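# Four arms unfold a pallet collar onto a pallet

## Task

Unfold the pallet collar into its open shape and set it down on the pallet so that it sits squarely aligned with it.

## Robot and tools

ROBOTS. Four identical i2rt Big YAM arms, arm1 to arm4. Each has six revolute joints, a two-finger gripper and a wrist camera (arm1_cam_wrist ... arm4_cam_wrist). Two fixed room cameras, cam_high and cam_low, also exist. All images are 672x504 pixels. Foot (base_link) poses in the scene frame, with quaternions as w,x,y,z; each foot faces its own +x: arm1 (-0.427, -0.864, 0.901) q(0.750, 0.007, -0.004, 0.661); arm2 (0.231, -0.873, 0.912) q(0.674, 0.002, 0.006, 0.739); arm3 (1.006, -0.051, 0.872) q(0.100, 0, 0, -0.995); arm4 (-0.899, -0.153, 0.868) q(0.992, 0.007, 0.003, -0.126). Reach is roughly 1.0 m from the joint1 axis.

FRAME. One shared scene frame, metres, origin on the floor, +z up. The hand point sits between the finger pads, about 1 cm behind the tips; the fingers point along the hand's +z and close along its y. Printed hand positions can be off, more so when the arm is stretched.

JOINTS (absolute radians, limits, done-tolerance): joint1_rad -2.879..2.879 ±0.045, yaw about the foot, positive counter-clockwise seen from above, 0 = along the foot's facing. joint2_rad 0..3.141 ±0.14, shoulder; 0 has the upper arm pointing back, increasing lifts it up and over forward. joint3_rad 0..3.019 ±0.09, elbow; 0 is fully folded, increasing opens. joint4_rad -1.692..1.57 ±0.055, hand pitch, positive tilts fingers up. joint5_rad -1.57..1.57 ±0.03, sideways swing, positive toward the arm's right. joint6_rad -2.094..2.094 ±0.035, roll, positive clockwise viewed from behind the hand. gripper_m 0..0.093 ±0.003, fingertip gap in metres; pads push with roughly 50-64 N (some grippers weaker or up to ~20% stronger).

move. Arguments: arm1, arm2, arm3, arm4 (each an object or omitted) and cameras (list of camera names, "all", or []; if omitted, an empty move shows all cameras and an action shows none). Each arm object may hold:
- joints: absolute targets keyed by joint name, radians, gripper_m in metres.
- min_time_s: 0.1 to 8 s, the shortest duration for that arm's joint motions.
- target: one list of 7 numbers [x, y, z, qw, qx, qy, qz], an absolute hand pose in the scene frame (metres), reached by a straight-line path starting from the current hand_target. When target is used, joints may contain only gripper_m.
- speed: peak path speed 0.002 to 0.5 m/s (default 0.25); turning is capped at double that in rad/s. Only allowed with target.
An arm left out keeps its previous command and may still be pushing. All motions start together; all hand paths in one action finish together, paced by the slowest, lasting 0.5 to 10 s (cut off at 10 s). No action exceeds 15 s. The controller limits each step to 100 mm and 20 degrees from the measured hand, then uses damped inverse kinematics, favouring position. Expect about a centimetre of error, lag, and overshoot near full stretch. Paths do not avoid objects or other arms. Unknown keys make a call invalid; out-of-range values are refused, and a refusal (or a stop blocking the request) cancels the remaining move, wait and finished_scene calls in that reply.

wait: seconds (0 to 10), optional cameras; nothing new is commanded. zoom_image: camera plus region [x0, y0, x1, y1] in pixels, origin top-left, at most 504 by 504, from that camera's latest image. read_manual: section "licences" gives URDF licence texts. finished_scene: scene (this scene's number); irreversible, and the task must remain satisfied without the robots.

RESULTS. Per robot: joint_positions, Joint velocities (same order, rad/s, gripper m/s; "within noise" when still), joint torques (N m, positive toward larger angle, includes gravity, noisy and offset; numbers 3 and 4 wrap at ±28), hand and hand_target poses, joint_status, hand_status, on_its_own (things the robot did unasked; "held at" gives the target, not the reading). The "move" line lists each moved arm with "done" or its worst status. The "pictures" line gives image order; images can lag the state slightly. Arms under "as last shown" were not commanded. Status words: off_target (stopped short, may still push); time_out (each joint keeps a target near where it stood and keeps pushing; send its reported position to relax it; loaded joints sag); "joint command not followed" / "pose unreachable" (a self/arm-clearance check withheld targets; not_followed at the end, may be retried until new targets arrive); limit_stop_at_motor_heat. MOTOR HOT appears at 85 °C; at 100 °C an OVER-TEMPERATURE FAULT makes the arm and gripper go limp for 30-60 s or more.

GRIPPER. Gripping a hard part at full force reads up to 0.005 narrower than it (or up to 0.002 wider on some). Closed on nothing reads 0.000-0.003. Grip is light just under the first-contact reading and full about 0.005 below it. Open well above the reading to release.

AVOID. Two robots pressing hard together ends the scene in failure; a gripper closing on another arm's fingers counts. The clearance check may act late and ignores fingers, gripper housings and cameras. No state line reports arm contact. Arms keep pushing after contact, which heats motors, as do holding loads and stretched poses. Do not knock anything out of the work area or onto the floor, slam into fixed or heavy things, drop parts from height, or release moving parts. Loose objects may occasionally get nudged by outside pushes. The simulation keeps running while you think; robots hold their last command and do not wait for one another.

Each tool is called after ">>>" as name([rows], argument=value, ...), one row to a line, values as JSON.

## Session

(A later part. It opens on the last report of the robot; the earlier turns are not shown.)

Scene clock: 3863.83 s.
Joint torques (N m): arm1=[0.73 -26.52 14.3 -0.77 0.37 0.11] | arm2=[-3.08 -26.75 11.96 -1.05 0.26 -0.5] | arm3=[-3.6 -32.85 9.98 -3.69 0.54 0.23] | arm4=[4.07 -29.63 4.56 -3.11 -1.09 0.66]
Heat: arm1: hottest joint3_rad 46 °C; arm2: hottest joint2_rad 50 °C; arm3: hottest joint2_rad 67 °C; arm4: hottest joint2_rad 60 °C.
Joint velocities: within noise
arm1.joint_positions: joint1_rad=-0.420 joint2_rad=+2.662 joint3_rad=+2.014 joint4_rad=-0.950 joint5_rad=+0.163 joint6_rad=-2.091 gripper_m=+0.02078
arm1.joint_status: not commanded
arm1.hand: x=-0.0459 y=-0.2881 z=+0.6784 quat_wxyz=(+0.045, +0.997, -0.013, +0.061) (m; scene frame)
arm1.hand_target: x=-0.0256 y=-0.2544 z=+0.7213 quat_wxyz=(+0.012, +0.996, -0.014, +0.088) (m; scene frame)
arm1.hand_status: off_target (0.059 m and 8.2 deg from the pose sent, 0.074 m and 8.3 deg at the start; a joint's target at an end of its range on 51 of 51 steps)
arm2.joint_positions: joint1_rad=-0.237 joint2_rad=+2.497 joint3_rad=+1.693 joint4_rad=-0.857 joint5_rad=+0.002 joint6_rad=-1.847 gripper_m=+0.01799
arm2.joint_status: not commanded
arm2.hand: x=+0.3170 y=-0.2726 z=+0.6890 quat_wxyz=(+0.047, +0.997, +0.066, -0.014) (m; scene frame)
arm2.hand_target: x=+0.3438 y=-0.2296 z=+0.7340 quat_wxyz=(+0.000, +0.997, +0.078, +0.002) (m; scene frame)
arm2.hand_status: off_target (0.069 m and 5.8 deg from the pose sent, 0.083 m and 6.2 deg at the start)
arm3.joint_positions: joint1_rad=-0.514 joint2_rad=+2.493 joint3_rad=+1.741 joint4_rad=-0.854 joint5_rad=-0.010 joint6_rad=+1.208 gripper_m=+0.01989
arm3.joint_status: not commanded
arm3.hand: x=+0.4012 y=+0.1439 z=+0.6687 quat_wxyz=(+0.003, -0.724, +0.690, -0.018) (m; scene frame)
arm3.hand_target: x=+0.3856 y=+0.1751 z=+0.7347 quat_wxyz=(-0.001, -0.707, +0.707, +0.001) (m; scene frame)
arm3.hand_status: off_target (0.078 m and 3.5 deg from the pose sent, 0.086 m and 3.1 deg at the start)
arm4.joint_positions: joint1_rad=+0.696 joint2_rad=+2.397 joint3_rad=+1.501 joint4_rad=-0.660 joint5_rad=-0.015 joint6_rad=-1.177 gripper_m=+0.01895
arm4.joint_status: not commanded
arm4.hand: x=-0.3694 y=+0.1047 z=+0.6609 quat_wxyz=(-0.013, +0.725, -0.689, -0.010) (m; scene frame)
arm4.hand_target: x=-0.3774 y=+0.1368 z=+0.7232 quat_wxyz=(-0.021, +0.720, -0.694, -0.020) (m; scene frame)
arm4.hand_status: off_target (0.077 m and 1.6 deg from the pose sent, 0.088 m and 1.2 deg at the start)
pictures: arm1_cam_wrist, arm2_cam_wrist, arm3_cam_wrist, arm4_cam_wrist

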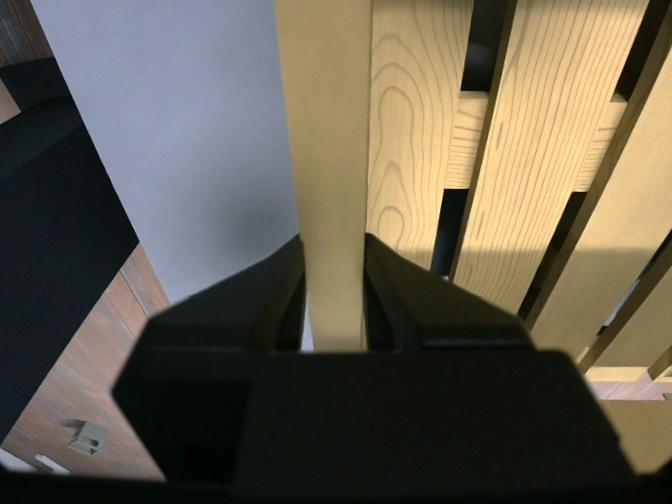

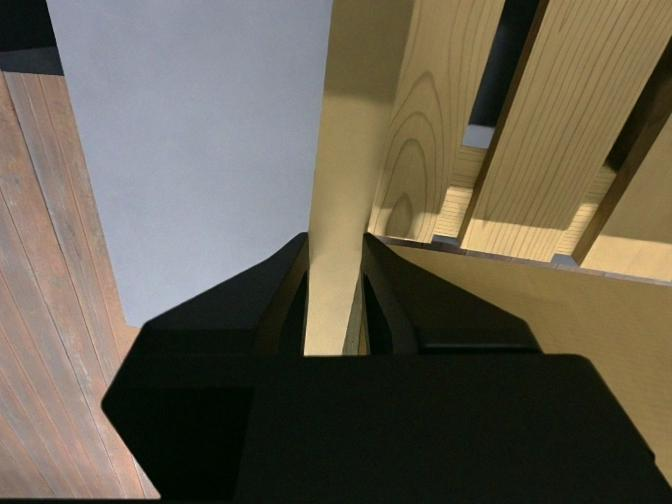

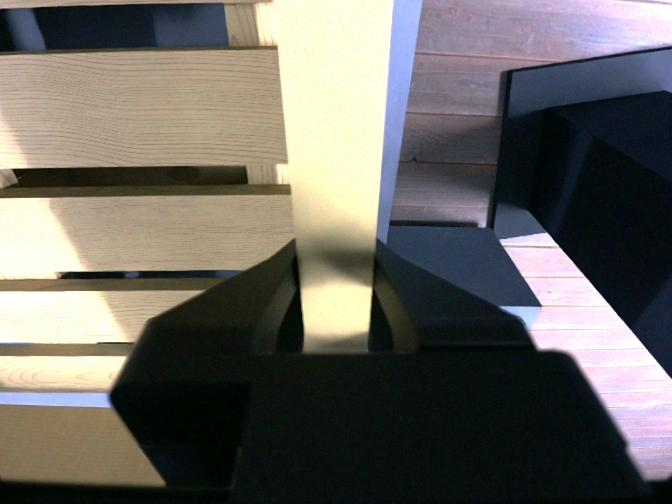

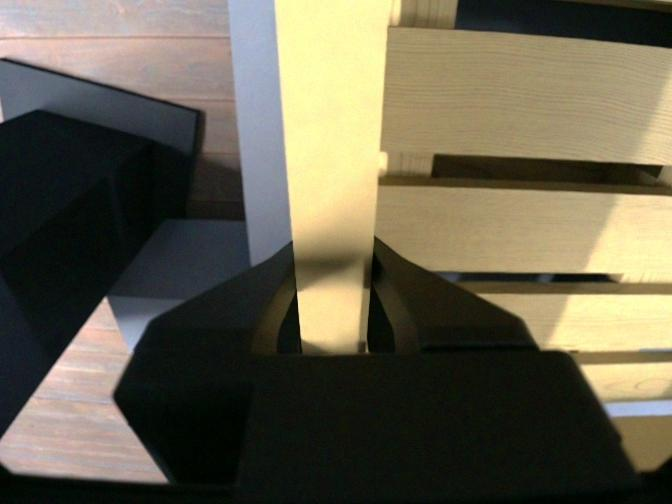

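>>> move(arm1={"target": [-0.056, -0.246, 0.7215, 0.003, 0.9962, 0.0436, 0.0763], "speed": 0.06}, arm2={"target": [0.308, -0.220, 0.734, 0, 0.9969, 0.0785, 0], "speed": 0.06}, arm3={"target": [0.384, 0.184, 0.735, 0, 0.7071, -0.7071, 0], "speed": 0.06}, arm4={"target": [-0.376, 0.146, 0.738, -0.02, 0.7131, -0.7010, -0.02], "speed": 0.06}, cameras=["cam_low"])

>>> zoom_image(camera="cam_low", region=[320, 160, 580, 440])

>>> zoom_image(camera="cam_low", region=[90, 160, 350, 350])

Scene clock: 3962.20 s.
Joint torques (N m): arm1=[1.79 -28.69 9.55 0.13 0 0.11] | arm2=[-0.62 -26.4 11.66 -1.4 0.13 -0.31] | arm3=[-3.66 -31.62 10.21 -3.55 0.59 0.07] | arm4=[3.6 -30.15 5.2 -3.29 -1.05 0.53]
Heat: arm1: hottest joint3_rad 51 °C; arm2: hottest joint2_rad 49 °C; arm3: hottest joint2_rad 70 °C; arm4: hottest joint2_rad 56 °C.
move: arm1 off_target; arm2 off_target; arm3 off_target; arm4 off_target
Joint velocities: within noise
arm1.joint_positions: joint1_rad=-0.393 joint2_rad=+2.662 joint3_rad=+2.014 joint4_rad=-0.950 joint5_rad=+0.161 joint6_rad=-2.091 gripper_m=+0.02078
arm1.joint_status: not commanded
arm1.hand: x=-0.0615 y=-0.2779 z=+0.6786 quat_wxyz=(+0.043, +0.997, +0.001, +0.061) (m; scene frame)
arm1.hand_target: x=-0.0573 y=-0.2470 z=+0.7217 quat_wxyz=(+0.010, +0.997, +0.007, +0.082) (m; scene frame)
arm1.hand_status: off_target (0.054 m and 7.0 deg from the pose sent, 0.061 m and 8.2 deg at the start; a joint's target at an end of its range on 47 of 47 steps)
arm2.joint_positions: joint1_rad=-0.214 joint2_rad=+2.497 joint3_rad=+1.704 joint4_rad=-0.857 joint5_rad=+0.003 joint6_rad=-1.814 gripper_m=+0.01799
arm2.joint_status: not commanded
arm2.hand: x=+0.3037 y=-0.2648 z=+0.6919 quat_wxyz=(+0.042, +0.997, +0.061, -0.011) (m; scene frame)
arm2.hand_target: x=+0.3076 y=-0.2227 z=+0.7355 quat_wxyz=(-0.001, +0.997, +0.078, +0.001) (m; scene frame)
arm2.hand_status: off_target (0.062 m and 5.3 deg from the pose sent, 0.070 m and 5.8 deg at the start)
arm3.joint_positions: joint1_rad=-0.525 joint2_rad=+2.493 joint3_rad=+1.753 joint4_rad=-0.862 joint5_rad=-0.010 joint6_rad=+1.215 gripper_m=+0.01989
arm3.joint_status: not commanded
arm3.hand: x=+0.3994 y=+0.1518 z=+0.6720 quat_wxyz=(+0.002, -0.718, +0.696, -0.016) (m; scene frame)
arm3.hand_target: x=+0.3854 y=+0.1832 z=+0.7325 quat_wxyz=(+0.000, -0.707, +0.707, +0.002) (m; scene frame)
arm3.hand_status: off_target (0.072 m and 2.6 deg from the pose sent, 0.079 m and 3.5 deg at the start)
arm4.joint_positions: joint1_rad=+0.712 joint2_rad=+2.397 joint3_rad=+1.512 joint4_rad=-0.677 joint5_rad=-0.016 joint6_rad=-1.138 gripper_m=+0.01895
arm4.joint_status: not commanded
arm4.hand: x=-0.3718 y=+0.1140 z=+0.6636 quat_wxyz=(-0.011, +0.717, -0.697, -0.012) (m; scene frame)
arm4.hand_target: x=-0.3756 y=+0.1449 z=+0.7310 quat_wxyz=(-0.022, +0.713, -0.700, -0.020) (m; scene frame)
arm4.hand_status: off_target (0.081 m and 1.5 deg from the pose sent, 0.088 m and 2.4 deg at the start)
pictures: cam_low

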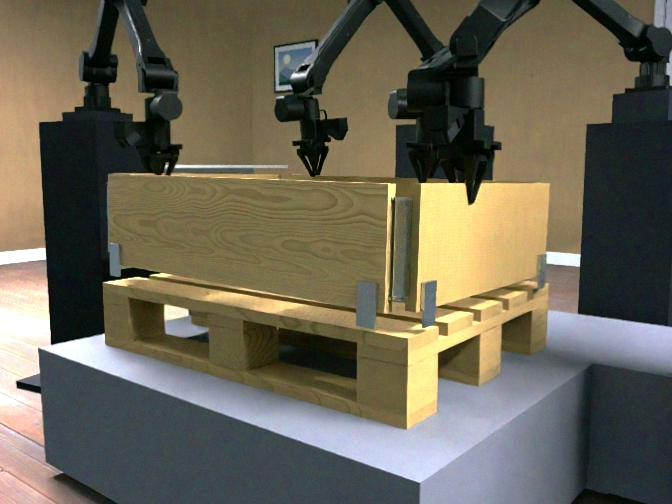

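Scaled by 1.800 from the camera's 672x504 image, which has a finer 960x720 frame.

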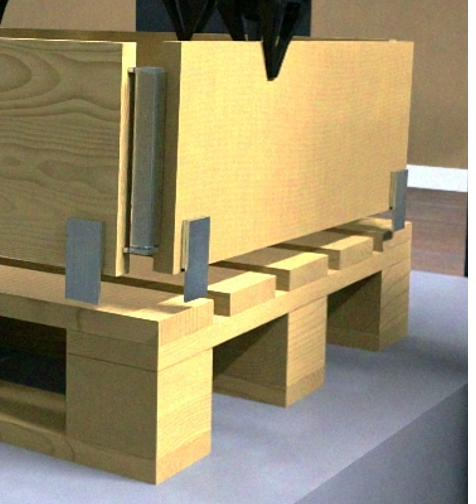

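Scaled by 1.938 from the camera's 672x504 image, which has a finer 960x720 frame.

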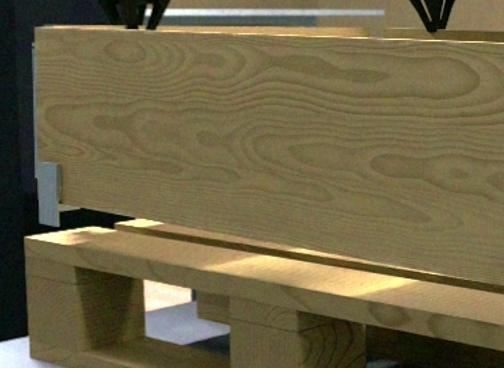

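>>> move(arm1={"target": [-0.034, -0.246, 0.7215, 0.003, 0.9962, 0.0436, 0.0763], "speed": 0.06}, arm2={"target": [0.330, -0.220, 0.734, 0, 0.9969, 0.0785, 0], "speed": 0.06}, cameras=["arm1_cam_wrist", "arm2_cam_wrist", "arm3_cam_wrist", "arm4_cam_wrist", "cam_low"])

>>> zoom_image(camera="cam_low", region=[320, 160, 580, 440])

Scene clock: 3995.97 s.
Joint torques (N m): arm1=[-0.03 -26.81 13.74 -0.66 0.17 0.11] | arm2=[-3.19 -26.4 12.1 -1.21 0.18 -0.54] | arm3=[-3.66 -31.97 10.21 -3.51 0.59 0.04] | arm4=[3.66 -30.15 5.05 -3.25 -1.03 0.54]
Heat: arm1: hottest joint3_rad 47 °C; arm2: hottest joint2_rad 49 °C; arm3: hottest joint2_rad 70 °C; arm4: hottest joint2_rad 57 °C.
move: arm1 off_target; arm2 off_target
Joint velocities: within noise
arm1.joint_positions: joint1_rad=-0.393 joint2_rad=+2.662 joint3_rad=+2.019 joint4_rad=-0.957 joint5_rad=+0.165 joint6_rad=-2.091 gripper_m=+0.02078
arm1.joint_status: not commanded
arm1.hand: x=-0.0608 y=-0.2778 z=+0.6801 quat_wxyz=(+0.045, +0.997, +0.001, +0.062) (m; scene frame)
arm1.hand_target: x=-0.0359 y=-0.2484 z=+0.7232 quat_wxyz=(+0.011, +0.996, -0.006, +0.086) (m; scene frame)
arm1.hand_status: off_target (0.059 m and 7.1 deg from the pose sent, 0.060 m and 7.0 deg at the start; a joint's target at an end of its range on 34 of 34 steps)
arm2.joint_positions: joint1_rad=-0.215 joint2_rad=+2.498 joint3_rad=+1.709 joint4_rad=-0.860 joint5_rad=+0.005 joint6_rad=-1.820 gripper_m=+0.01799
arm2.joint_status: not commanded
arm2.hand: x=+0.3050 y=-0.2636 z=+0.6926 quat_wxyz=(+0.041, +0.997, +0.064, -0.011) (m; scene frame)
arm2.hand_target: x=+0.3300 y=-0.2232 z=+0.7357 quat_wxyz=(-0.001, +0.997, +0.078, +0.002) (m; scene frame)
arm2.hand_status: off_target (0.065 m and 5.2 deg from the pose sent, 0.067 m and 5.3 deg at the start)
arm3: as last shown
arm3.joint_positions: joint1_rad=-0.526 joint2_rad=+2.493 joint3_rad=+1.753 joint4_rad=-0.862 joint5_rad=-0.010 joint6_rad=+1.215 gripper_m=+0.01989
arm3.hand: x=+0.3997 y=+0.1527 z=+0.6720 quat_wxyz=(+0.002, -0.717, +0.696, -0.016) (m; scene frame)
arm4.joint_positions: joint1_rad=+0.712 joint2_rad=+2.397 joint3_rad=+1.514 joint4_rad=-0.678 joint5_rad=-0.016 joint6_rad=-1.138 gripper_m=+0.01895
arm4.joint_status: not commanded
arm4.hand: x=-0.3715 y=+0.1141 z=+0.6640 quat_wxyz=(-0.011, +0.717, -0.697, -0.012) (m; scene frame)
arm4.hand_target: x=-0.3757 y=+0.1449 z=+0.7310 quat_wxyz=(-0.022, +0.713, -0.700, -0.020) (m; scene frame)
arm4.hand_status: not commanded
pictures: arm1_cam_wrist, arm2_cam_wrist, arm3_cam_wrist, arm4_cam_wrist, cam_low

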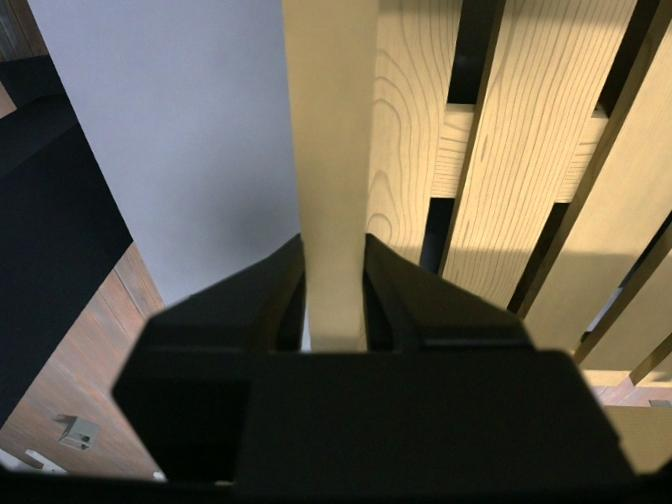

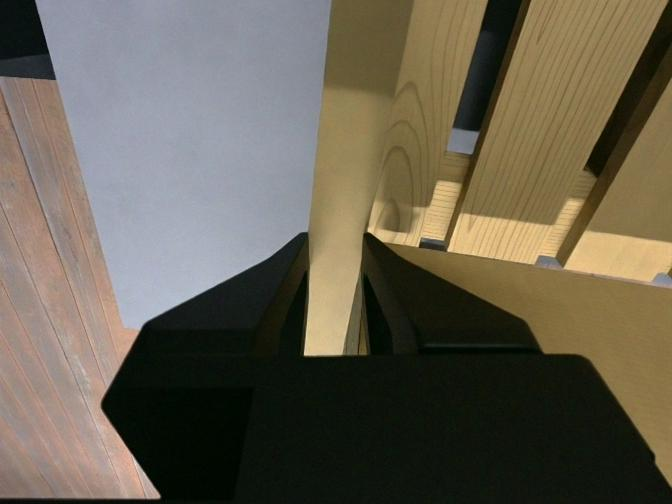

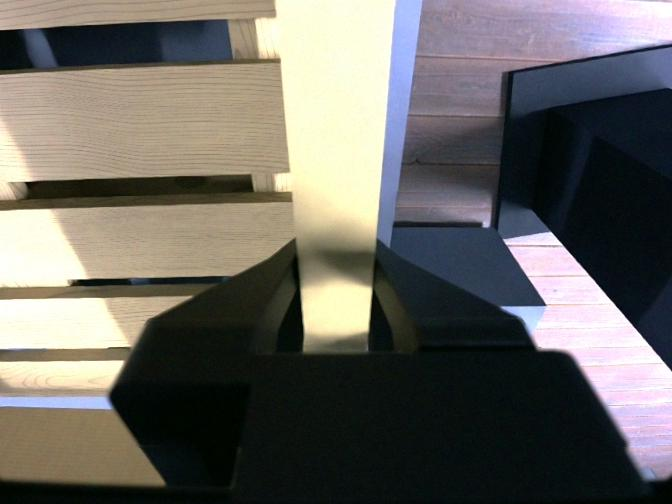

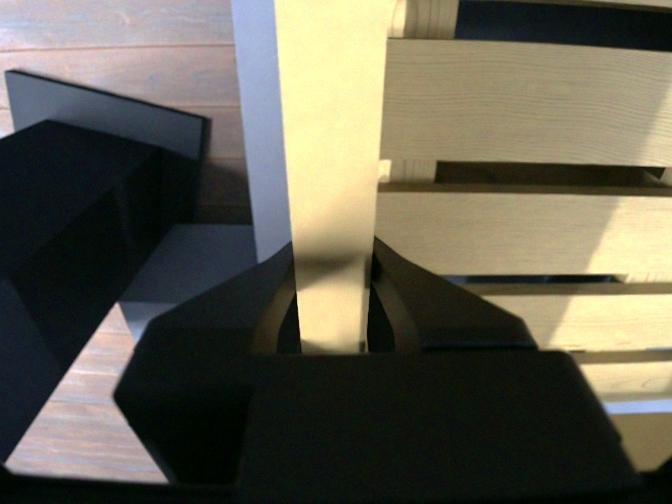

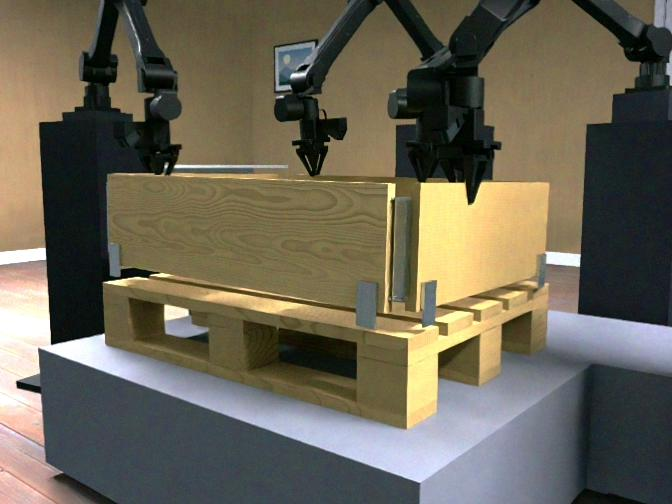

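Scaled by 1.800 from the camera's 672x504 image, which has a finer 960x720 frame.

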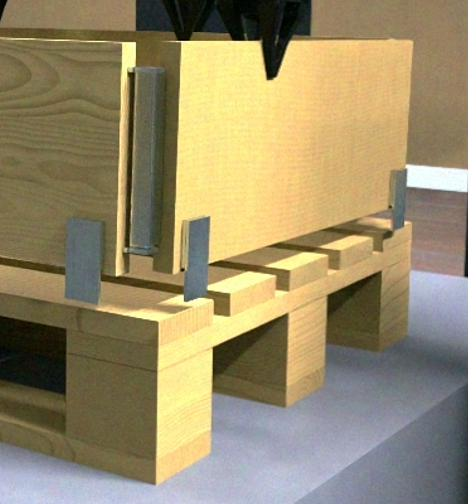

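>>> move(arm1={"target": [-0.022, -0.246, 0.710, 0.003, 0.9962, 0.0436, 0.0763], "speed": 0.06}, arm2={"target": [0.342, -0.220, 0.722, 0, 0.9969, 0.0785, 0], "speed": 0.06}, arm3={"target": [0.388, 0.184, 0.700, 0, 0.7071, -0.7071, 0], "speed": 0.06}, cameras=["cam_low"])

>>> zoom_image(camera="cam_low", region=[320, 160, 580, 440])

>>> zoom_image(camera="cam_low", region=[90, 160, 350, 350])

Scene clock: 4018.83 s.
Joint torques (N m): arm1=[-0.38 -25.93 14.58 -0.27 0.26 0.11] | arm2=[-3.37 -26.64 11.89 -0.95 0.37 -0.51] | arm3=[-3.66 -29.74 9.22 -2.37 0.79 0.17] | arm4=[3.6 -30.21 4.81 -2.89 -0.99 0.65]
Heat: arm1: hottest joint3_rad 47 °C; arm2: hottest joint2_rad 48 °C; arm3: hottest joint2_rad 70 °C; arm4: hottest joint2_rad 58 °C.
move: arm1 off_target; arm2 off_target; arm3 off_target
Joint velocities: within noise
arm1.joint_positions: joint1_rad=-0.402 joint2_rad=+2.683 joint3_rad=+2.054 joint4_rad=-0.970 joint5_rad=+0.165 joint6_rad=-2.091 gripper_m=+0.02078
arm1.joint_status: not commanded
arm1.hand: x=-0.0525 y=-0.2758 z=+0.6768 quat_wxyz=(+0.045, +0.997, -0.004, +0.063) (m; scene frame)
arm1.hand_target: x=-0.0238 y=-0.2488 z=+0.7121 quat_wxyz=(+0.012, +0.996, -0.013, +0.088) (m; scene frame)
arm1.hand_status: off_target (0.054 m and 7.4 deg from the pose sent, 0.058 m and 7.1 deg at the start; a joint's target at an end of its range on 43 of 43 steps)
arm2.joint_positions: joint1_rad=-0.228 joint2_rad=+2.523 joint3_rad=+1.727 joint4_rad=-0.860 joint5_rad=+0.000 joint6_rad=-1.837 gripper_m=+0.01799
arm2.joint_status: not commanded
arm2.hand: x=+0.3121 y=-0.2640 z=+0.6823 quat_wxyz=(+0.044, +0.997, +0.066, -0.014) (m; scene frame)
arm2.hand_target: x=+0.3419 y=-0.2235 z=+0.7239 quat_wxyz=(+0.000, +0.997, +0.078, +0.002) (m; scene frame)
arm2.hand_status: off_target (0.066 m and 5.5 deg from the pose sent, 0.064 m and 5.2 deg at the start)
arm3.joint_positions: joint1_rad=-0.527 joint2_rad=+2.523 joint3_rad=+1.762 joint4_rad=-0.838 joint5_rad=-0.015 joint6_rad=+1.200 gripper_m=+0.01989
arm3.joint_status: not commanded
arm3.hand: x=+0.3992 y=+0.1522 z=+0.6558 quat_wxyz=(-0.001, -0.722, +0.691, -0.016) (m; scene frame)
arm3.hand_target: x=+0.3891 y=+0.1835 z=+0.6988 quat_wxyz=(+0.000, -0.707, +0.707, +0.001) (m; scene frame)
arm3.hand_status: off_target (0.056 m and 3.1 deg from the pose sent, 0.044 m and 2.5 deg at the start)
arm4.joint_positions: joint1_rad=+0.713 joint2_rad=+2.397 joint3_rad=+1.516 joint4_rad=-0.686 joint5_rad=-0.017 joint6_rad=-1.148 gripper_m=+0.01895
arm4.joint_status: not commanded
arm4.hand: x=-0.3723 y=+0.1144 z=+0.6646 quat_wxyz=(-0.009, +0.721, -0.693, -0.013) (m; scene frame)
arm4.hand_target: x=-0.3758 y=+0.1450 z=+0.7309 quat_wxyz=(-0.022, +0.713, -0.700, -0.020) (m; scene frame)
arm4.hand_status: not commanded
pictures: cam_low

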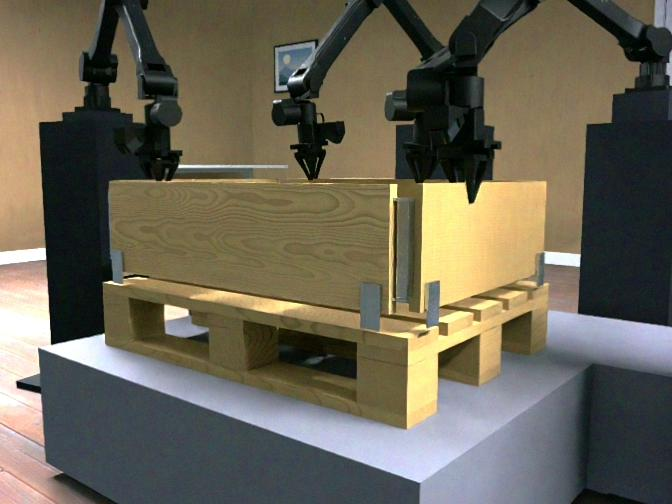

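Scaled by 1.800 from the camera's 672x504 image, which has a finer 960x720 frame.

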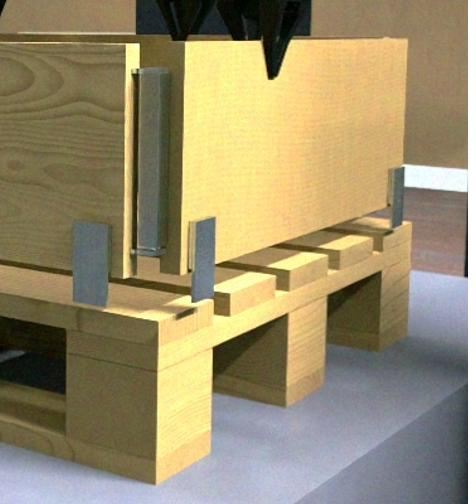

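Scaled by 1.938 from the camera's 672x504 image, which has a finer 960x720 frame.

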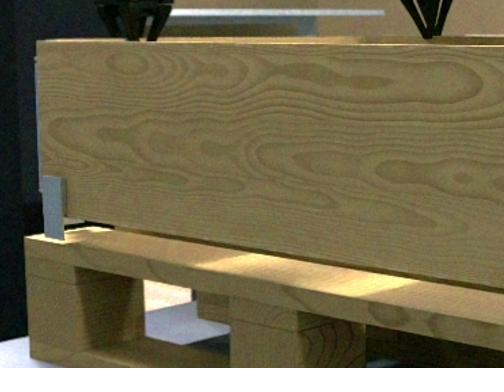

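>>> move(arm3={"target": [0.406, 0.192, 0.702, 0, 0.7071, -0.7071, 0], "speed": 0.06}, arm4={"target": [-0.356, 0.147, 0.738, -0.02, 0.7193, -0.6947, -0.02], "speed": 0.06}, cameras=["cam_low"])

>>> zoom_image(camera="cam_low", region=[320, 160, 580, 440])

>>> zoom_image(camera="cam_low", region=[90, 160, 350, 350])

Scene clock: 4049.73 s.
Joint torques (N m): arm1=[-0.32 -26.11 13.89 -0.24 0.28 0.11] | arm2=[-2.96 -26.81 11.32 -1.06 0.28 -0.52] | arm3=[-4.48 -32.26 5.97 -1.91 1.09 0.09] | arm4=[2.78 -28.28 7.51 -2.77 -0.8 0.34]
Heat: arm1: hottest joint3_rad 52 °C; arm2: hottest joint2_rad 52 °C; arm3: hottest joint2_rad 64 °C; arm4: hottest joint2_rad 59 °C.
move: arm3 off_target; arm4 off_target
Joint velocities: within noise
arm1.joint_positions: joint1_rad=-0.403 joint2_rad=+2.684 joint3_rad=+2.064 joint4_rad=-0.970 joint5_rad=+0.166 joint6_rad=-2.091 gripper_m=+0.02078
arm1.joint_status: not commanded
arm1.hand: x=-0.0498 y=-0.2729 z=+0.6794 quat_wxyz=(+0.042, +0.997, -0.004, +0.065) (m; scene frame)
arm1.hand_target: x=-0.0240 y=-0.2486 z=+0.7121 quat_wxyz=(+0.012, +0.996, -0.013, +0.088) (m; scene frame)
arm1.hand_status: not commanded
arm2.joint_positions: joint1_rad=-0.232 joint2_rad=+2.525 joint3_rad=+1.734 joint4_rad=-0.856 joint5_rad=+0.002 joint6_rad=-1.841 gripper_m=+0.01798
arm2.joint_status: not commanded
arm2.hand: x=+0.3156 y=-0.2606 z=+0.6827 quat_wxyz=(+0.040, +0.997, +0.065, -0.013) (m; scene frame)
arm2.hand_target: x=+0.3420 y=-0.2235 z=+0.7239 quat_wxyz=(+0.000, +0.997, +0.078, +0.002) (m; scene frame)
arm2.hand_status: not commanded
arm3.joint_positions: joint1_rad=-0.541 joint2_rad=+2.523 joint3_rad=+1.747 joint4_rad=-0.817 joint5_rad=-0.022 joint6_rad=+1.189 gripper_m=+0.01989
arm3.joint_status: not commanded
arm3.hand: x=+0.4040 y=+0.1588 z=+0.6517 quat_wxyz=(-0.006, -0.721, +0.692, -0.014) (m; scene frame)
arm3.hand_target: x=+0.4060 y=+0.1913 z=+0.6987 quat_wxyz=(+0.000, -0.707, +0.707, +0.000) (m; scene frame)
arm3.hand_status: off_target (0.060 m and 3.0 deg from the pose sent, 0.061 m and 3.1 deg at the start)
arm4.joint_positions: joint1_rad=+0.713 joint2_rad=+2.397 joint3_rad=+1.552 joint4_rad=-0.736 joint5_rad=-0.020 joint6_rad=-1.153 gripper_m=+0.01895
arm4.joint_status: not commanded
arm4.hand: x=-0.3662 y=+0.1180 z=+0.6736 quat_wxyz=(-0.003, +0.722, -0.692, -0.017) (m; scene frame)
arm4.hand_target: x=-0.3570 y=+0.1462 z=+0.7345 quat_wxyz=(-0.022, +0.719, -0.694, -0.020) (m; scene frame)
arm4.hand_status: off_target (0.071 m and 2.1 deg from the pose sent, 0.082 m and 1.5 deg at the start)
pictures: cam_low

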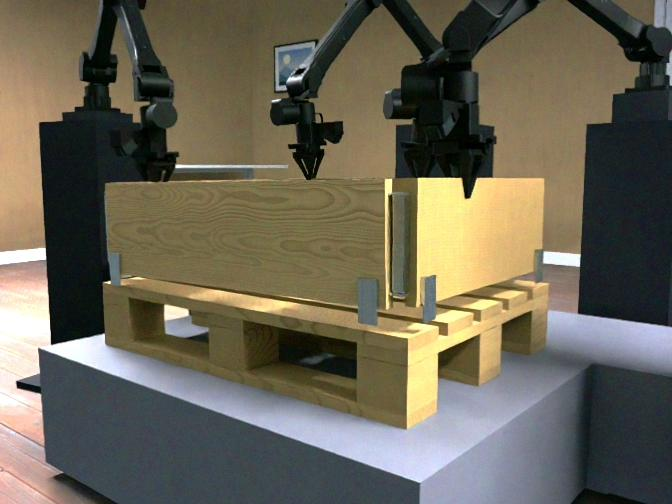

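Scaled by 1.800 from the camera's 672x504 image, which has a finer 960x720 frame.

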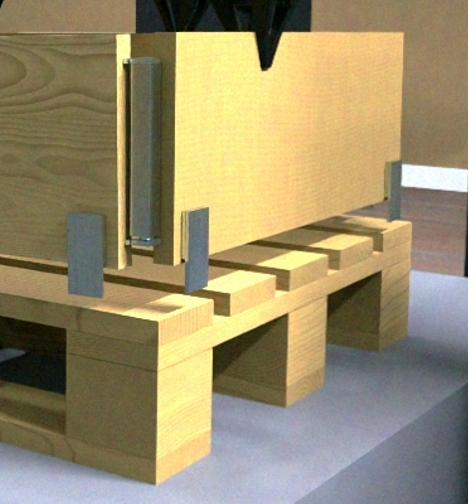

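Scaled by 1.938 from the camera's 672x504 image, which has a finer 960x720 frame.

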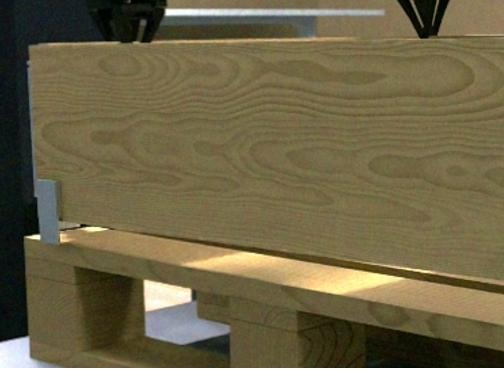

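>>> move(cameras=["arm1_cam_wrist", "arm2_cam_wrist"])

>>> zoom_image(camera="arm2_cam_wrist", region=[280, 0, 560, 270])

>>> zoom_image(camera="arm1_cam_wrist", region=[270, 0, 550, 270])

Scene clock: 4075.57 s.
Joint torques (N m): arm1=[-0.26 -25.82 13.89 -0.29 0.27 0.11] | arm2=[-2.9 -26.64 11.3 -1.1 0.28 -0.5] | arm3=[-4.07 -32.26 6 -1.91 1.11 0.09] | arm4=[2.73 -28.34 7.54 -2.71 -0.87 0.35]
Heat: arm1: hottest joint2_rad 51 °C; arm2: hottest joint2_rad 54 °C; arm3: hottest joint2_rad 63 °C; arm4: hottest joint2_rad 59 °C.
Joint velocities: within noise
arm1.joint_positions: joint1_rad=-0.403 joint2_rad=+2.684 joint3_rad=+2.064 joint4_rad=-0.970 joint5_rad=+0.166 joint6_rad=-2.091 gripper_m=+0.02078
arm1.joint_status: not commanded
arm1.hand: x=-0.0498 y=-0.2729 z=+0.6794 quat_wxyz=(+0.042, +0.997, -0.004, +0.065) (m; scene frame)
arm1.hand_target: x=-0.0240 y=-0.2486 z=+0.7121 quat_wxyz=(+0.012, +0.996, -0.013, +0.088) (m; scene frame)
arm1.hand_status: not commanded
arm2.joint_positions: joint1_rad=-0.232 joint2_rad=+2.525 joint3_rad=+1.734 joint4_rad=-0.856 joint5_rad=+0.002 joint6_rad=-1.841 gripper_m=+0.01798
arm2.joint_status: not commanded
arm2.hand: x=+0.3156 y=-0.2606 z=+0.6827 quat_wxyz=(+0.040, +0.997, +0.065, -0.013) (m; scene frame)
arm2.hand_target: x=+0.3420 y=-0.2235 z=+0.7239 quat_wxyz=(+0.000, +0.997, +0.077, +0.002) (m; scene frame)
arm2.hand_status: not commanded
arm3.joint_positions: joint1_rad=-0.541 joint2_rad=+2.523 joint3_rad=+1.747 joint4_rad=-0.817 joint5_rad=-0.023 joint6_rad=+1.189 gripper_m=+0.01989
arm3.joint_status: not commanded
arm3.hand: x=+0.4040 y=+0.1587 z=+0.6517 quat_wxyz=(-0.006, -0.721, +0.692, -0.015) (m; scene frame)
arm3.hand_target: x=+0.4060 y=+0.1913 z=+0.6987 quat_wxyz=(+0.000, -0.707, +0.707, +0.000) (m; scene frame)
arm3.hand_status: off_target (0.060 m and 3.0 deg from the pose sent, 0.061 m and 3.1 deg at the start)
arm4.joint_positions: joint1_rad=+0.713 joint2_rad=+2.397 joint3_rad=+1.552 joint4_rad=-0.736 joint5_rad=-0.020 joint6_rad=-1.153 gripper_m=+0.01895
arm4.joint_status: not commanded
arm4.hand: x=-0.3662 y=+0.1180 z=+0.6736 quat_wxyz=(-0.003, +0.722, -0.692, -0.017) (m; scene frame)
arm4.hand_target: x=-0.3570 y=+0.1462 z=+0.7345 quat_wxyz=(-0.022, +0.719, -0.694, -0.020) (m; scene frame)
arm4.hand_status: off_target (0.071 m and 2.1 deg from the pose sent, 0.082 m and 1.5 deg at the start)
pictures: arm1_cam_wrist, arm2_cam_wrist

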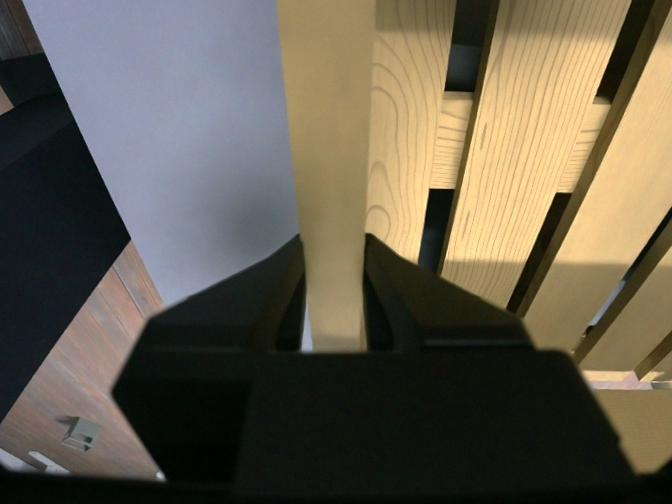

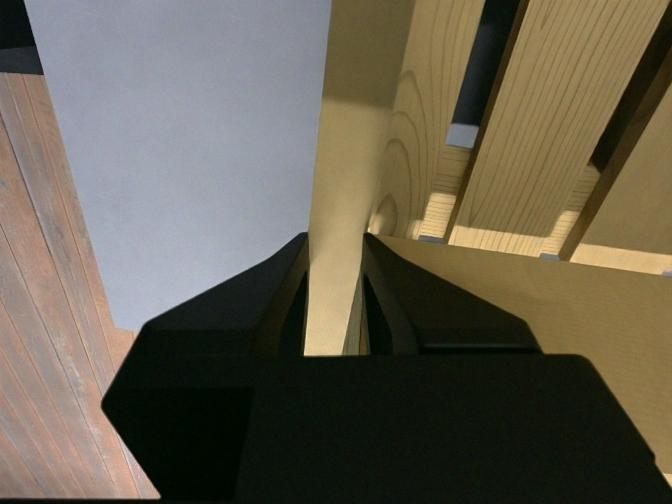

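Scaled by 1.800 from the camera's 672x504 image, which has a finer 960x720 frame.

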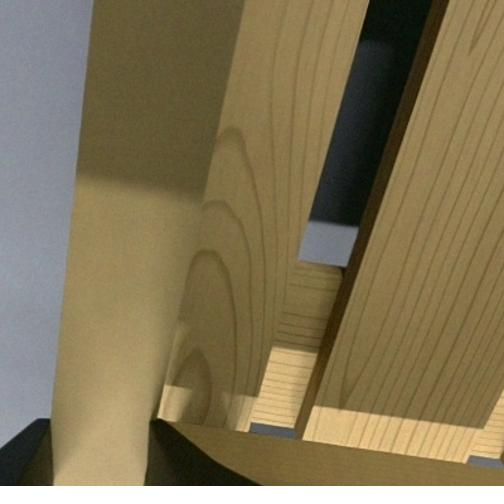

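Scaled by 1.800 from the camera's 672x504 image, which has a finer 960x720 frame.

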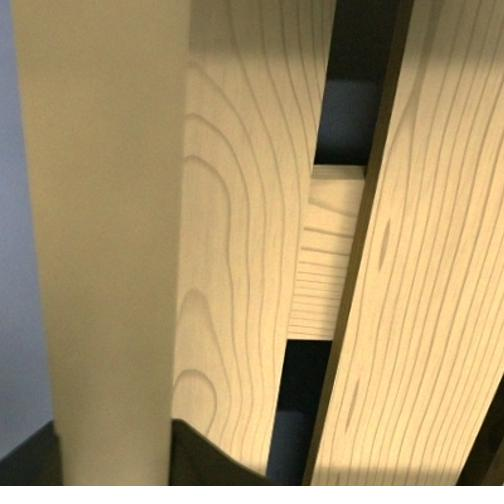

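>>> move(arm1={"target": [-0.022, -0.268, 0.710, 0.003, 0.9962, 0.0436, 0.0763], "speed": 0.06}, arm2={"target": [0.342, -0.242, 0.722, 0, 0.9969, 0.0785, 0], "speed": 0.06}, arm3={"target": [0.406, 0.170, 0.702, 0, 0.7071, -0.7071, 0], "speed": 0.06}, arm4={"target": [-0.356, 0.124, 0.730, -0.02, 0.7193, -0.6947, -0.02], "speed": 0.06}, cameras=["arm2_cam_wrist", "cam_low"])

>>> zoom_image(camera="cam_low", region=[320, 160, 580, 440])

>>> zoom_image(camera="cam_low", region=[90, 160, 350, 350])

Scene clock: 4187.73 s.
Joint torques (N m): arm1=[-0.62 -28.63 7.84 0.47 0.37 0.11] | arm2=[-3.31 -29.39 5.75 -0.36 0.2 -0.47] | arm3=[-2.37 -33.55 5.07 -2.22 0.98 0.34] | arm4=[1.2 -28.57 4.98 -1.89 -0.69 0.12]
Heat: arm1: hottest joint2_rad 52 °C; arm2: hottest joint2_rad 55 °C; arm3: hottest joint2_rad 63 °C; arm4: hottest joint2_rad 60 °C.
move: arm1 off_target; arm2 off_target; arm3 off_target; arm4 off_target
Joint velocities: within noise
arm1.joint_positions: joint1_rad=-0.414 joint2_rad=+2.684 joint3_rad=+2.049 joint4_rad=-0.951 joint5_rad=+0.166 joint6_rad=-2.091 gripper_m=+0.02078
arm1.joint_status: not commanded
arm1.hand: x=-0.0446 y=-0.2787 z=+0.6748 quat_wxyz=(+0.040, +0.997, -0.010, +0.066) (m; scene frame)
arm1.hand_target: x=-0.0227 y=-0.2685 z=+0.7098 quat_wxyz=(+0.017, +0.996, -0.020, +0.086) (m; scene frame)
arm1.hand_status: off_target (0.043 m and 7.6 deg from the pose sent, 0.042 m and 7.2 deg at the start; a joint's target at an end of its range on 47 of 47 steps)
arm2.joint_positions: joint1_rad=-0.237 joint2_rad=+2.525 joint3_rad=+1.713 joint4_rad=-0.825 joint5_rad=+0.003 joint6_rad=-1.846 gripper_m=+0.01798
arm2.joint_status: not commanded
arm2.hand: x=+0.3183 y=-0.2640 z=+0.6770 quat_wxyz=(+0.035, +0.997, +0.066, -0.011) (m; scene frame)
arm2.hand_target: x=+0.3417 y=-0.2431 z=+0.7207 quat_wxyz=(+0.001, +0.997, +0.078, +0.001) (m; scene frame)
arm2.hand_status: off_target (0.055 m and 4.5 deg from the pose sent, 0.051 m and 5.1 deg at the start)
arm3.joint_positions: joint1_rad=-0.538 joint2_rad=+2.521 joint3_rad=+1.725 joint4_rad=-0.793 joint5_rad=-0.021 joint6_rad=+1.193 gripper_m=+0.01989
arm3.joint_status: not commanded
arm3.hand: x=+0.4084 y=+0.1555 z=+0.6466 quat_wxyz=(-0.006, -0.721, +0.693, -0.013) (m; scene frame)
arm3.hand_target: x=+0.4055 y=+0.1698 z=+0.6982 quat_wxyz=(+0.000, -0.707, +0.707, +0.000) (m; scene frame)
arm3.hand_status: off_target (0.057 m and 2.8 deg from the pose sent, 0.052 m and 3.0 deg at the start)
arm4.joint_positions: joint1_rad=+0.700 joint2_rad=+2.397 joint3_rad=+1.552 joint4_rad=-0.733 joint5_rad=-0.024 joint6_rad=-1.165 gripper_m=+0.01895
arm4.joint_status: not commanded
arm4.hand: x=-0.3625 y=+0.1119 z=+0.6735 quat_wxyz=(-0.005, +0.722, -0.692, -0.019) (m; scene frame)
arm4.hand_target: x=-0.3561 y=+0.1239 z=+0.7263 quat_wxyz=(-0.020, +0.719, -0.694, -0.020) (m; scene frame)
arm4.hand_status: off_target (0.058 m and 1.8 deg from the pose sent, 0.058 m and 2.1 deg at the start)
pictures: arm2_cam_wrist, cam_low

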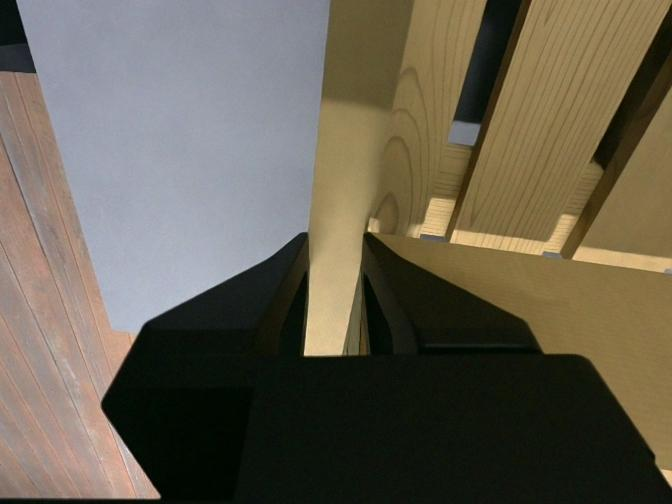

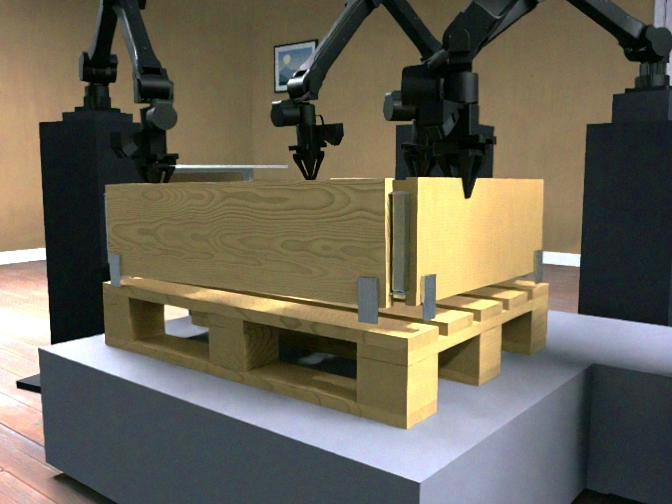

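Scaled by 1.800 from the camera's 672x504 image, which has a finer 960x720 frame.

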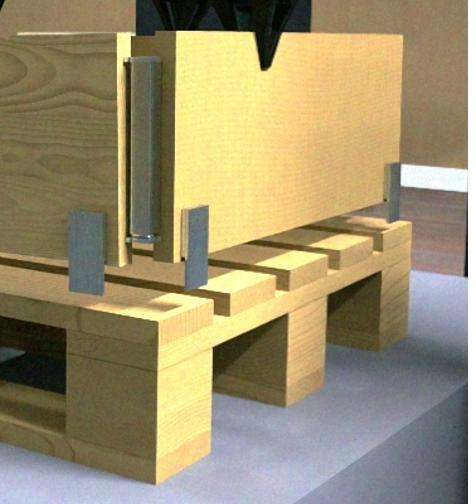

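Scaled by 1.938 from the camera's 672x504 image, which has a finer 960x720 frame.

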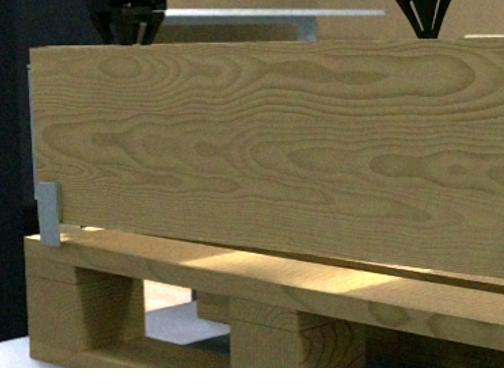

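>>> move(arm1={"target": [-0.042, -0.268, 0.710, 0.003, 0.9962, 0.0436, 0.0763], "speed": 0.06}, arm2={"target": [0.322, -0.242, 0.722, 0, 0.9969, 0.0785, 0], "speed": 0.06}, arm3={"target": [0.392, 0.170, 0.702, 0, 0.7071, -0.7071, 0], "speed": 0.06}, arm4={"target": [-0.371, 0.124, 0.728, -0.02, 0.7193, -0.6947, -0.02], "speed": 0.06}, cameras=["cam_low"])

>>> zoom_image(camera="cam_low", region=[320, 160, 580, 440])

>>> zoom_image(camera="cam_low", region=[90, 160, 350, 350])

Scene clock: 4215.53 s.
Joint torques (N m): arm1=[1.03 -29.33 7.23 0.1 0.24 0.11] | arm2=[-1.08 -29.86 6.38 -0.62 0.29 -0.31] | arm3=[-2.84 -31.09 8.5 -3.36 0.85 0.25] | arm4=[2.2 -29.86 3.55 -2.03 -0.93 0.28]
Heat: arm1: hottest joint2_rad 53 °C; arm2: hottest joint2_rad 57 °C; arm3: hottest joint2_rad 67 °C; arm4: hottest joint2_rad 60 °C.
move: arm1 off_target; arm2 off_target; arm3 off_target; arm4 off_target
Joint velocities: within noise
arm1.joint_positions: joint1_rad=-0.414 joint2_rad=+2.668 joint3_rad=+1.990 joint4_rad=-0.905 joint5_rad=+0.163 joint6_rad=-2.091 gripper_m=+0.02078
arm1.joint_status: not commanded
arm1.hand: x=-0.0508 y=-0.2879 z=+0.6674 quat_wxyz=(+0.038, +0.997, -0.010, +0.065) (m; scene frame)
arm1.hand_target: x=-0.0426 y=-0.2683 z=+0.7091 quat_wxyz=(+0.014, +0.996, -0.009, +0.085) (m; scene frame)
arm1.hand_status: off_target (0.048 m and 7.5 deg from the pose sent, 0.037 m and 7.6 deg at the start; a joint's target at an end of its range on 48 of 48 steps)
arm2.joint_positions: joint1_rad=-0.233 joint2_rad=+2.523 joint3_rad=+1.690 joint4_rad=-0.813 joint5_rad=-0.001 joint6_rad=-1.840 gripper_m=+0.01798
arm2.joint_status: not commanded
arm2.hand: x=+0.3137 y=-0.2722 z=+0.6722 quat_wxyz=(+0.039, +0.997, +0.064, -0.014) (m; scene frame)
arm2.hand_target: x=+0.3217 y=-0.2433 z=+0.7208 quat_wxyz=(+0.001, +0.997, +0.078, +0.001) (m; scene frame)
arm2.hand_status: off_target (0.059 m and 5.0 deg from the pose sent, 0.050 m and 4.5 deg at the start)
arm3.joint_positions: joint1_rad=-0.519 joint2_rad=+2.521 joint3_rad=+1.729 joint4_rad=-0.793 joint5_rad=-0.017 joint6_rad=+1.209 gripper_m=+0.01989
arm3.joint_status: not commanded
arm3.hand: x=+0.4028 y=+0.1458 z=+0.6477 quat_wxyz=(-0.005, -0.722, +0.692, -0.010) (m; scene frame)
arm3.hand_target: x=+0.3925 y=+0.1696 z=+0.6997 quat_wxyz=(-0.001, -0.707, +0.707, +0.001) (m; scene frame)
arm3.hand_status: off_target (0.060 m and 2.7 deg from the pose sent, 0.060 m and 2.8 deg at the start)
arm4.joint_positions: joint1_rad=+0.696 joint2_rad=+2.397 joint3_rad=+1.519 joint4_rad=-0.695 joint5_rad=-0.019 joint6_rad=-1.168 gripper_m=+0.01895
arm4.joint_status: not commanded
arm4.hand: x=-0.3689 y=+0.1057 z=+0.6651 quat_wxyz=(-0.006, +0.722, -0.692, -0.016) (m; scene frame)
arm4.hand_target: x=-0.3705 y=+0.1237 z=+0.7224 quat_wxyz=(-0.020, +0.719, -0.694, -0.020) (m; scene frame)
arm4.hand_status: off_target (0.066 m and 1.7 deg from the pose sent, 0.056 m and 1.8 deg at the start)
pictures: cam_low

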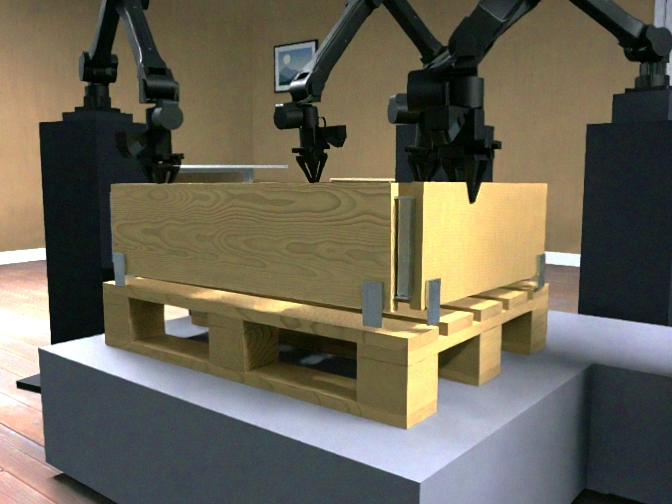

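Scaled by 1.800 from the camera's 672x504 image, which has a finer 960x720 frame.

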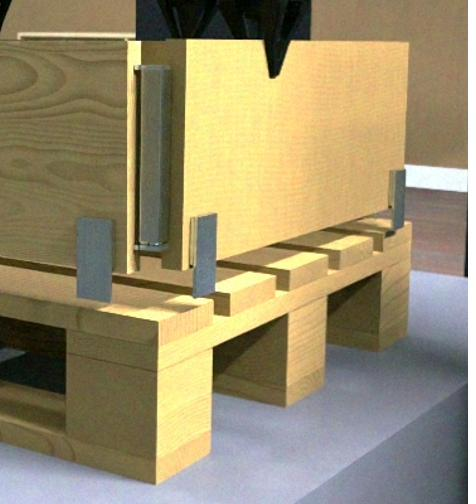

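Scaled by 1.938 from the camera's 672x504 image, which has a finer 960x720 frame.

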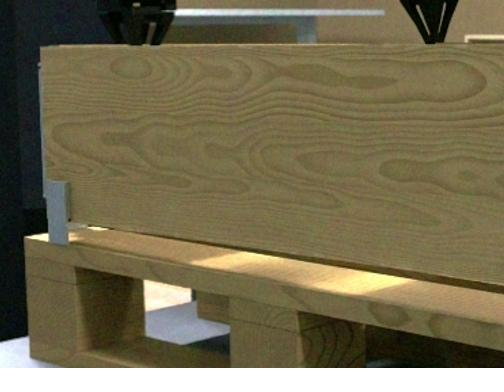

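>>> move(arm1={"target": [-0.042, -0.262, 0.688, 0.003, 0.9962, 0.0436, 0.0763], "speed": 0.06}, arm2={"target": [0.322, -0.236, 0.700, 0, 0.9969, 0.0785, 0], "speed": 0.06}, cameras=["cam_low"])

>>> zoom_image(camera="cam_low", region=[320, 160, 580, 440])

>>> zoom_image(camera="cam_low", region=[90, 160, 350, 350])

Scene clock: 4255.43 s.
Joint torques (N m): arm1=[1.26 -25.41 10.52 0.17 0.2 0.11] | arm2=[-1.38 -25.58 9.43 -0.23 0.26 -0.3] | arm3=[-2.78 -31.09 8.55 -3.29 0.82 0.27] | arm4=[2.32 -29.57 3.54 -2.04 -0.93 0.27]
Heat: arm1: hottest joint2_rad 48 °C; arm2: hottest joint2_rad 59 °C; arm3: hottest joint2_rad 67 °C; arm4: hottest joint2_rad 61 °C.
move: arm1 off_target; arm2 off_target
Joint velocities: within noise
arm1.joint_positions: joint1_rad=-0.413 joint2_rad=+2.667 joint3_rad=+1.990 joint4_rad=-0.894 joint5_rad=+0.162 joint6_rad=-2.091 gripper_m=+0.02078
arm1.joint_status: not commanded
arm1.hand: x=-0.0500 y=-0.2853 z=+0.6676 quat_wxyz=(+0.033, +0.997, -0.010, +0.068) (m; scene frame)
arm1.hand_target: x=-0.0429 y=-0.2625 z=+0.6888 quat_wxyz=(+0.012, +0.996, -0.007, +0.085) (m; scene frame)
arm1.hand_status: off_target (0.032 m and 7.1 deg from the pose sent, 0.034 m and 7.5 deg at the start; a joint's target at an end of its range on 42 of 42 steps)
arm2.joint_positions: joint1_rad=-0.233 joint2_rad=+2.525 joint3_rad=+1.690 joint4_rad=-0.807 joint5_rad=-0.001 joint6_rad=-1.838 gripper_m=+0.01798
arm2.joint_status: not commanded
arm2.hand: x=+0.3138 y=-0.2714 z=+0.6712 quat_wxyz=(+0.037, +0.997, +0.064, -0.014) (m; scene frame)
arm2.hand_target: x=+0.3218 y=-0.2375 z=+0.7012 quat_wxyz=(+0.000, +0.997, +0.078, +0.001) (m; scene frame)
arm2.hand_status: off_target (0.046 m and 4.8 deg from the pose sent, 0.046 m and 5.0 deg at the start)
arm3, arm4: as last shown
arm3.joint_positions: joint1_rad=-0.519 joint2_rad=+2.521 joint3_rad=+1.729 joint4_rad=-0.793 joint5_rad=-0.016 joint6_rad=+1.209 gripper_m=+0.01989
arm3.hand: x=+0.4029 y=+0.1460 z=+0.6477 quat_wxyz=(-0.004, -0.722, +0.692, -0.010) (m; scene frame)
pictures: cam_low

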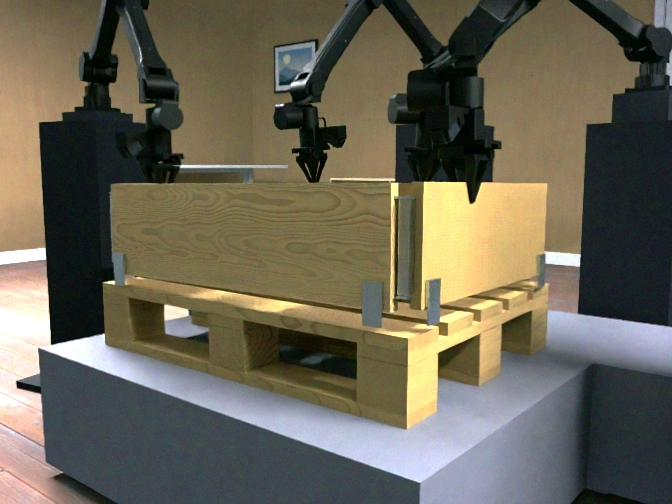

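Scaled by 1.800 from the camera's 672x504 image, which has a finer 960x720 frame.

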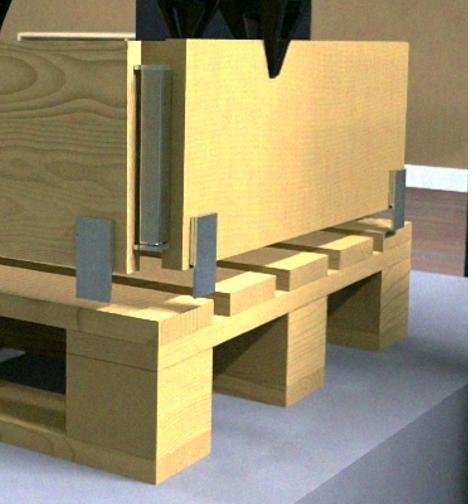

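Scaled by 1.938 from the camera's 672x504 image, which has a finer 960x720 frame.

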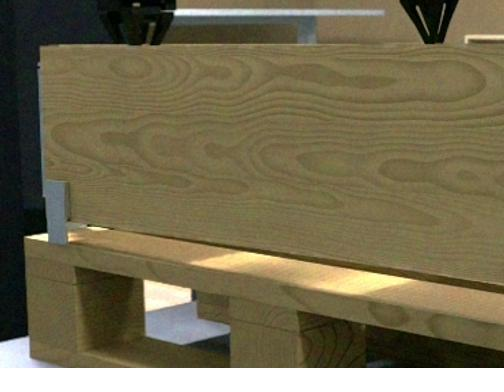

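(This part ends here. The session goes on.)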